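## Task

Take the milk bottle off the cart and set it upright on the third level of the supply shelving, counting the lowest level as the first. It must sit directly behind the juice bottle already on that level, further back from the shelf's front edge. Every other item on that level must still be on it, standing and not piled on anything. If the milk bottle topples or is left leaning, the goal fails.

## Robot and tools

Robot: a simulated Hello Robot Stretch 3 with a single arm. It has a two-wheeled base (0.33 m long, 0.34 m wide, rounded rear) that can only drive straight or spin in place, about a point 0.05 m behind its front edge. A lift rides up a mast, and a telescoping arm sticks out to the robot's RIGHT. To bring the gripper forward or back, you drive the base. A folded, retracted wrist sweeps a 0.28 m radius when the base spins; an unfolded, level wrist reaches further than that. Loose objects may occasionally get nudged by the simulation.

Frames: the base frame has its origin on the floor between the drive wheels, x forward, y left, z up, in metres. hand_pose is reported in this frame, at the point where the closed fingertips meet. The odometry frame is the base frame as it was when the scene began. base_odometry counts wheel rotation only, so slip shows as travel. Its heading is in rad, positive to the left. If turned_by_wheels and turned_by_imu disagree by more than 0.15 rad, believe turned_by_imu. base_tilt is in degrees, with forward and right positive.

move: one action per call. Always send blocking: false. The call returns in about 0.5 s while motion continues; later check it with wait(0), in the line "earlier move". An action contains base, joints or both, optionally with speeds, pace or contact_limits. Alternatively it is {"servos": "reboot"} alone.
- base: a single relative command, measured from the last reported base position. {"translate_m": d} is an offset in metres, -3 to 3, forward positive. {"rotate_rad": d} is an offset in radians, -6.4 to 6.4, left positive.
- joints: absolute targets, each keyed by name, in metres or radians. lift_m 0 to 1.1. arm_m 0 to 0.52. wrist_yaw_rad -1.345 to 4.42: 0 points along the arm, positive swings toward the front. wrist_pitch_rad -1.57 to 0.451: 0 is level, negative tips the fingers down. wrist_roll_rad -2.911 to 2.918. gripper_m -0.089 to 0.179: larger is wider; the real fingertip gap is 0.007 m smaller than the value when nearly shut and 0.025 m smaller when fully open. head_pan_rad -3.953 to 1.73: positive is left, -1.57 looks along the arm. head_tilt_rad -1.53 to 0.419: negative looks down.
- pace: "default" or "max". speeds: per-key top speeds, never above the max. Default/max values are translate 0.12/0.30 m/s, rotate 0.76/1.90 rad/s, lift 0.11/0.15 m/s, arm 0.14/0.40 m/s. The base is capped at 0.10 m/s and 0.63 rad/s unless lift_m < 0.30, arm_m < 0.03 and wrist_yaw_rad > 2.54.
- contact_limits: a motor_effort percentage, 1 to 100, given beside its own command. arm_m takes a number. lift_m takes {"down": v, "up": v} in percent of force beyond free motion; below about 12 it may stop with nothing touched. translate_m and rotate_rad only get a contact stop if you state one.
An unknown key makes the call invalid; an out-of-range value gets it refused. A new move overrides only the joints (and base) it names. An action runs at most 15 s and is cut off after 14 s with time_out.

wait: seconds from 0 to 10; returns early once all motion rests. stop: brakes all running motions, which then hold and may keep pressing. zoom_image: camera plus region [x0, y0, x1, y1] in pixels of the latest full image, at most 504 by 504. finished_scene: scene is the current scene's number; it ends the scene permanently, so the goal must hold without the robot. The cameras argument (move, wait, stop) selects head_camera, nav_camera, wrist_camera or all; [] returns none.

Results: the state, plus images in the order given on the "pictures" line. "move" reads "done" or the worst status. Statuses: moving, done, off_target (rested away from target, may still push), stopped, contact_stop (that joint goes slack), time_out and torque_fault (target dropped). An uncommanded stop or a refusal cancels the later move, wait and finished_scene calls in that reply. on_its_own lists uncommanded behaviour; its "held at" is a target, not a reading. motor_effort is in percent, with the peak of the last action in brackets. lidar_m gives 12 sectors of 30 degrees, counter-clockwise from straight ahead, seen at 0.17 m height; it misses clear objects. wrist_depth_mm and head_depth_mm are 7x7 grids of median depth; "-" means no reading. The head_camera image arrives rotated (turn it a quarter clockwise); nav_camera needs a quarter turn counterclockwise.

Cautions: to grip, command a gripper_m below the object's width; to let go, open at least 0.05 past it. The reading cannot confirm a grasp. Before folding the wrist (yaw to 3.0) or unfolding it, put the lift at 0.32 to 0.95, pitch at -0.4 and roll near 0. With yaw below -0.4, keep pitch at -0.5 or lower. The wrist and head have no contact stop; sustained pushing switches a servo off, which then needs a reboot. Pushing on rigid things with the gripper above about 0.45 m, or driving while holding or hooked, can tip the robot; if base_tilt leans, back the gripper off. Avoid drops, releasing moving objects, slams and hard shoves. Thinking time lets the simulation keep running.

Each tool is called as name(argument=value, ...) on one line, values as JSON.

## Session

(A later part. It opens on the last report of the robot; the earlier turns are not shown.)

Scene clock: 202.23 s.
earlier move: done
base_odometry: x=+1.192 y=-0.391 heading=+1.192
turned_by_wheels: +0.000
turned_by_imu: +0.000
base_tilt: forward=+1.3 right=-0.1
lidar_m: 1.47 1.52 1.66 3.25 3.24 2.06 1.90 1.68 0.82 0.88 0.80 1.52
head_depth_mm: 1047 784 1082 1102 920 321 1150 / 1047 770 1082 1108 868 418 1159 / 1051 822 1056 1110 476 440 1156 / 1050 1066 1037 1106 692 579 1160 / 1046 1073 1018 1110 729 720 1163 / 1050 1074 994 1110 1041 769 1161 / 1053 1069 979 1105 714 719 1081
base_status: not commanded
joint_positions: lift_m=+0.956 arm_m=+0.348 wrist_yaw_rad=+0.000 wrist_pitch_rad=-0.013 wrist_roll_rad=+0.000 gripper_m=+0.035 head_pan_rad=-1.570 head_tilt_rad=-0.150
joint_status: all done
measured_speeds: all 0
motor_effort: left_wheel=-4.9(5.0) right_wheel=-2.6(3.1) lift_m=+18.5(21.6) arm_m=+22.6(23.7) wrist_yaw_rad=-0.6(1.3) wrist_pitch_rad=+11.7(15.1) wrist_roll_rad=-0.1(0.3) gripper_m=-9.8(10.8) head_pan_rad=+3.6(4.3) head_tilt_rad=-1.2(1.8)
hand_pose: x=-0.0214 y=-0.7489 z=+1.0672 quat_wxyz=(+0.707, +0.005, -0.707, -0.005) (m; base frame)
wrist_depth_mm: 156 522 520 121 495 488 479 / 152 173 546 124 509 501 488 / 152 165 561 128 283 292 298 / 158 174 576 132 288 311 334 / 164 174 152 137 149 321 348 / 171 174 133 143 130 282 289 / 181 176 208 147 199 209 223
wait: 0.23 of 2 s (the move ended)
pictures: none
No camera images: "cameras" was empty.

move(blocking=false, joints={"lift_m": 0.954, "wrist_pitch_rad": 0.0}, cameras=[])

wait(seconds=1, cameras=[])

move(blocking=false, joints={"gripper_m": 0.12}, cameras=[])

wait(seconds=3, cameras=["wrist_camera"])

move(blocking=false, joints={"arm_m": 0.05}, cameras=[])

wait(seconds=5)

Scene clock: 203.10 s.
move: done
base_odometry: x=+1.192 y=-0.391 heading=+1.192
turned_by_wheels: +0.000
turned_by_imu: +0.000
base_tilt: forward=+1.4 right=-0.1
lidar_m: 1.47 1.52 1.66 3.27 3.27 2.06 1.89 1.69 0.82 0.88 0.80 1.53
head_depth_mm: 1046 785 1078 1107 917 321 1147 / 1046 767 1083 1105 869 419 1160 / 1049 822 1060 1107 481 439 1158 / 1045 1063 1037 1105 694 581 1161 / 1053 1067 1016 1111 727 723 1165 / 1053 1072 996 1108 1050 769 1160 / 1049 1067 972 1106 712 717 1083
base_status: not commanded
joint_positions: lift_m=+0.954 arm_m=+0.348 wrist_yaw_rad=+0.000 wrist_pitch_rad=-0.014 wrist_roll_rad=+0.000 gripper_m=+0.035 head_pan_rad=-1.570 head_tilt_rad=-0.150
joint_status: all done
measured_speeds: all 0
motor_effort: left_wheel=-5.2(5.2) right_wheel=-2.4(3.1) lift_m=+15.8(21.5) arm_m=+21.9(23.3) wrist_yaw_rad=-0.3(1.1) wrist_pitch_rad=+3.3(11.9) wrist_roll_rad=-0.1(0.3) gripper_m=-9.8(10.2) head_pan_rad=+4.1(4.1) head_tilt_rad=-0.7(1.2)
hand_pose: x=-0.0214 y=-0.7488 z=+1.0650 quat_wxyz=(+0.707, +0.005, -0.707, -0.005) (m; base frame)
wrist_depth_mm: 156 525 524 119 491 493 478 / 152 172 547 123 504 494 298 / 153 165 555 127 282 291 299 / 158 174 581 132 289 311 335 / 164 174 153 137 148 320 345 / 171 174 133 143 130 281 285 / 185 175 207 148 204 208 220
pictures: none
No camera images: "cameras" was empty.

Scene clock: 204.10 s.
base_odometry: x=+1.192 y=-0.391 heading=+1.192
turned_by_wheels: +0.000
turned_by_imu: +0.000
base_tilt: forward=+1.4 right=-0.2
lidar_m: 1.47 1.52 1.66 3.26 3.26 2.06 1.89 1.69 0.82 0.88 0.80 1.53
head_depth_mm: 1049 786 1086 1103 920 321 1155 / 1049 768 1081 1109 867 419 1155 / 1049 820 1054 1104 483 438 1160 / 1047 1063 1037 1105 690 581 1164 / 1049 1070 1013 1112 727 720 1168 / 1054 1072 991 1112 1044 769 1171 / 1055 1067 973 1106 713 718 1087
base_status: not commanded
joint_positions: lift_m=+0.954 arm_m=+0.348 wrist_yaw_rad=+0.000 wrist_pitch_rad=-0.014 wrist_roll_rad=+0.000 gripper_m=+0.035 head_pan_rad=-1.570 head_tilt_rad=-0.150
joint_status: all done
measured_speeds: all 0
motor_effort: left_wheel=-4.9(5.2) right_wheel=-2.6(3.1) lift_m=+15.8(21.5) arm_m=+22.3(23.3) wrist_yaw_rad=-0.7(1.1) wrist_pitch_rad=+2.7(11.9) wrist_roll_rad=+0.3(0.3) gripper_m=-9.9(10.2) head_pan_rad=+4.3(4.1) head_tilt_rad=-0.7(1.2)
hand_pose: x=-0.0214 y=-0.7488 z=+1.0650 quat_wxyz=(+0.707, +0.005, -0.707, -0.005) (m; base frame)
wrist_depth_mm: 156 523 521 119 492 492 481 / 153 173 548 123 507 500 298 / 152 165 561 127 282 290 299 / 158 174 575 132 287 313 335 / 164 174 152 137 148 320 345 / 171 174 133 143 130 279 284 / 184 175 206 148 205 208 220
wait: 1.00 s; at rest by 0.27 s
pictures: none
No camera images: "cameras" was empty.

Scene clock: 204.60 s.
move: moving
base_odometry: x=+1.192 y=-0.391 heading=+1.192
turned_by_wheels: +0.000
turned_by_imu: +0.000
base_tilt: forward=+1.3 right=-0.2
lidar_m: 1.47 1.52 1.67 3.26 3.27 2.06 1.90 1.68 0.82 0.88 0.80 1.53
head_depth_mm: 1048 785 1085 1101 919 321 1151 / 1049 766 1081 1101 867 419 1155 / 1049 823 1054 1108 482 438 1156 / 1051 1061 1035 1105 691 576 1156 / 1050 1068 1015 1111 729 718 1166 / 1054 1068 996 1115 1044 770 1167 / 1057 1065 976 1101 712 717 1082
base_status: not commanded
joint_positions: lift_m=+0.954 arm_m=+0.348 wrist_yaw_rad=+0.000 wrist_pitch_rad=-0.016 wrist_roll_rad=+0.000 gripper_m=+0.072 head_pan_rad=-1.570 head_tilt_rad=-0.150
joint_status: gripper_m moving
measured_speeds: all 0
motor_effort: left_wheel=-4.8(5.1) right_wheel=-2.3(2.8) lift_m=+16.1(16.1) arm_m=+21.7(22.0) wrist_yaw_rad=-0.5(0.9) wrist_pitch_rad=+3.5(3.8) wrist_roll_rad=-0.1(0.2) gripper_m=+77.2(77.2) head_pan_rad=+4.7(4.8) head_tilt_rad=-0.3(0.9)
hand_pose: x=-0.0214 y=-0.7488 z=+1.0646 quat_wxyz=(+0.707, +0.006, -0.707, -0.006) (m; base frame)
wrist_depth_mm: 156 528 519 119 489 486 480 / 152 172 543 124 510 502 297 / 152 164 556 127 283 289 299 / 158 174 575 132 289 313 336 / 164 174 152 137 148 320 344 / 171 173 135 142 132 267 285 / 185 175 207 148 205 207 219
pictures: none
No camera images: "cameras" was empty.

Scene clock: 205.47 s.
earlier move: done
base_odometry: x=+1.192 y=-0.391 heading=+1.192
turned_by_wheels: +0.000
turned_by_imu: +0.000
base_tilt: forward=+1.3 right=-0.1
lidar_m: 1.47 1.52 1.66 3.25 3.24 2.05 1.89 1.68 0.82 0.88 0.80 1.53
head_depth_mm: 1049 785 1083 1105 920 321 1153 / 1046 767 1085 1106 866 419 1155 / 1050 821 1059 1107 482 438 1158 / 1051 1063 1036 1106 692 565 1163 / 1053 1067 1016 1111 727 718 1164 / 1053 1073 995 1112 1046 769 1169 / 1057 1066 975 1103 711 718 1085
base_status: not commanded
joint_positions: lift_m=+0.954 arm_m=+0.348 wrist_yaw_rad=+0.000 wrist_pitch_rad=-0.016 wrist_roll_rad=+0.000 gripper_m=+0.120 head_pan_rad=-1.570 head_tilt_rad=-0.150
joint_status: all done
measured_speeds: all 0
motor_effort: left_wheel=-4.7(5.1) right_wheel=-2.4(3.0) lift_m=+18.1(18.2) arm_m=+20.6(22.0) wrist_yaw_rad=-1.0(1.4) wrist_pitch_rad=+3.6(4.1) wrist_roll_rad=+0.0(0.3) gripper_m=-1.5(79.9) head_pan_rad=+4.9(4.9) head_tilt_rad=-0.5(1.0)
hand_pose: x=-0.0214 y=-0.7488 z=+1.0645 quat_wxyz=(+0.707, +0.006, -0.707, -0.006) (m; base frame)
wrist_depth_mm: 155 526 521 119 491 491 479 / 152 172 547 123 508 499 298 / 152 165 557 127 283 289 299 / 158 174 573 132 289 311 337 / 164 167 314 137 319 310 347 / 174 124 249 142 245 126 284 / - 183 206 148 203 205 219
wait: 0.87 of 3 s (the move ended)
pictures: wrist_camera
camera_calibration:
wrist_camera: T_world_to_cam=[[-0.998164, -0.0520681, 0.0309313, -0.0893909], [-0.0418205, 0.223177, -0.97388, 1.23313], [0.043805, -0.973386, -0.224945, -0.319509], [0, 0, 0, 1]] pos_world=[-0.0236608, -0.590865, 1.13181]

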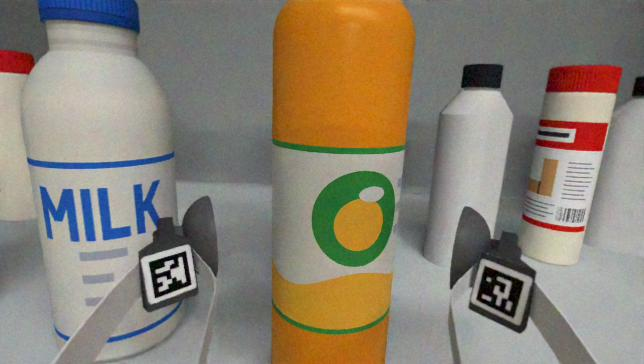

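Scene clock: 205.97 s.
move: moving
base_odometry: x=+1.192 y=-0.391 heading=+1.192
turned_by_wheels: +0.000
turned_by_imu: +0.000
base_tilt: forward=+1.4 right=-0.2
lidar_m: 1.47 1.52 1.66 3.26 3.24 2.06 1.90 1.69 0.82 0.88 0.80 1.53
head_depth_mm: 1046 786 1083 1108 919 321 1153 / 1048 768 1076 1100 868 402 1152 / 1048 822 1060 1099 852 425 1113 / 1050 1067 1036 1108 695 552 1117 / 1054 1062 1012 1108 723 719 1161 / 1050 1074 993 1112 1042 769 1162 / 1056 1071 980 1100 713 717 1085
base_status: not commanded
joint_positions: lift_m=+0.954 arm_m=+0.330 wrist_yaw_rad=+0.000 wrist_pitch_rad=-0.016 wrist_roll_rad=+0.000 gripper_m=+0.120 head_pan_rad=-1.570 head_tilt_rad=-0.150
joint_status: arm_m moving
measured_speeds: translate_m=+0.000 rotate_rad=+0.000 lift_m=+0.000 arm_m=-0.068 wrist_yaw_rad=+0.000 wrist_pitch_rad=+0.000 wrist_roll_rad=+0.000 head_pan_rad=+0.000 head_tilt_rad=+0.000
motor_effort: left_wheel=-5.0(5.1) right_wheel=-2.0(2.8) lift_m=+19.7(19.7) arm_m=-25.4(26.2) wrist_yaw_rad=-0.7(1.0) wrist_pitch_rad=+3.5(4.1) wrist_roll_rad=-0.2(0.4) gripper_m=-0.6(1.7) head_pan_rad=+3.4(5.3) head_tilt_rad=-0.3(0.9)
hand_pose: x=-0.0214 y=-0.7311 z=+1.0644 quat_wxyz=(+0.707, +0.006, -0.707, -0.006) (m; base frame)
wrist_depth_mm: 413 175 540 134 510 505 494 / 169 177 557 137 524 513 341 / 168 174 580 143 295 318 338 / 179 180 581 149 306 324 350 / 299 179 337 154 327 325 358 / 241 124 249 160 256 126 284 / - 193 207 166 204 205 220
pictures: none
No camera images: "cameras" was empty.

Scene clock: 208.87 s.
earlier move: done
base_odometry: x=+1.192 y=-0.391 heading=+1.192
turned_by_wheels: +0.000
turned_by_imu: -0.001
base_tilt: forward=+1.5 right=-0.2
lidar_m: 1.47 1.52 1.67 3.26 3.27 2.06 1.90 1.69 0.82 0.88 0.80 1.53
head_depth_mm: 1046 785 1079 1102 918 752 1161 / 1043 770 1075 1107 879 709 1070 / 1050 824 1057 1106 870 756 - / 1052 1068 1030 1108 700 708 1161 / 1049 1067 1015 1113 728 720 1046 / 1055 1074 994 1113 1040 770 1178 / 1054 1071 972 1104 713 720 1084
base_status: not commanded
joint_positions: lift_m=+0.954 arm_m=+0.050 wrist_yaw_rad=+0.000 wrist_pitch_rad=-0.017 wrist_roll_rad=+0.000 gripper_m=+0.120 head_pan_rad=-1.570 head_tilt_rad=-0.150
joint_status: all done
measured_speeds: all 0
motor_effort: left_wheel=-5.0(5.2) right_wheel=-2.1(3.1) lift_m=+27.4(27.4) arm_m=-24.8(27.3) wrist_yaw_rad=-0.6(1.1) wrist_pitch_rad=+3.6(4.3) wrist_roll_rad=+0.0(0.4) gripper_m=-0.3(1.7) head_pan_rad=+4.1(5.3) head_tilt_rad=+0.4(1.0)
hand_pose: x=-0.0214 y=-0.4508 z=+1.0642 quat_wxyz=(+0.707, +0.006, -0.707, -0.006) (m; base frame)
wrist_depth_mm: 476 556 797 783 767 761 - / 482 455 822 800 792 765 - / 485 560 455 434 594 618 - / 467 477 474 481 579 600 546 / 460 437 429 425 418 404 406 / 487 124 - - - 123 - / 511 104 868 834 867 857 -
wait: 2.90 of 5 s (the move ended)
pictures: head_camera (sideways), nav_camera (sideways), wrist_camera
camera_calibration:
head_camera: T_world_to_cam=[[0.0146032, 0.0972952, -0.995148, 1.31047], [0.999887, -0.00492139, 0.0141916, -0.0227029], [-0.00351674, -0.995243, -0.0973561, 0.0847914], [0, 0, 0, 1]] pos_world=[0.00386143, -0.0432264, 1.31269]
nav_camera: T_world_to_cam=[[0.0462422, -0.105989, 0.993291, -1.25062], [-0.998101, -0.0454216, 0.0416194, 0.000956058], [0.0407057, -0.993329, -0.107888, 0.101357], [0, 0, 0, 1]] pos_world=[0.0546597, -0.0318269, 1.25312]
wrist_camera: T_world_to_cam=[[-0.998164, -0.0520967, 0.0308856, -0.0738335], [-0.0418229, 0.224075, -0.973674, 1.16657], [0.0438045, -0.973178, -0.225842, -0.0284837], [0, 0, 0, 1]] pos_world=[-0.0236608, -0.292966, 1.13171]

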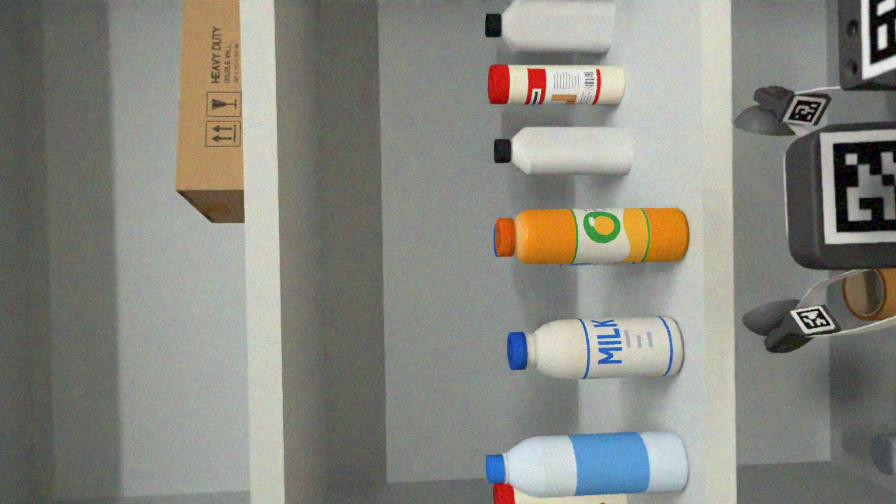

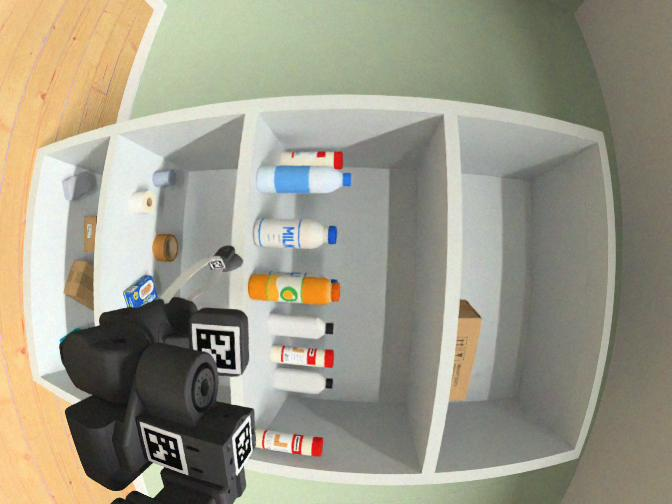

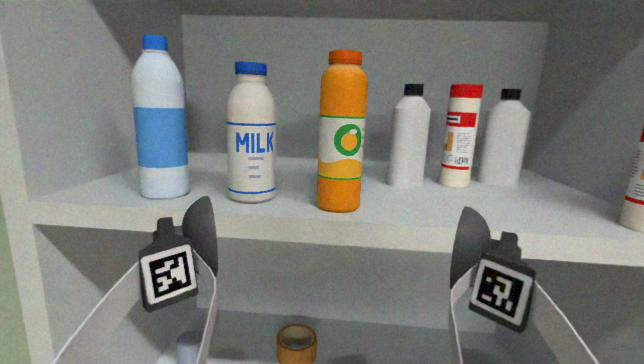

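finished_scene(scene=1)

The scene is finished: the task was done.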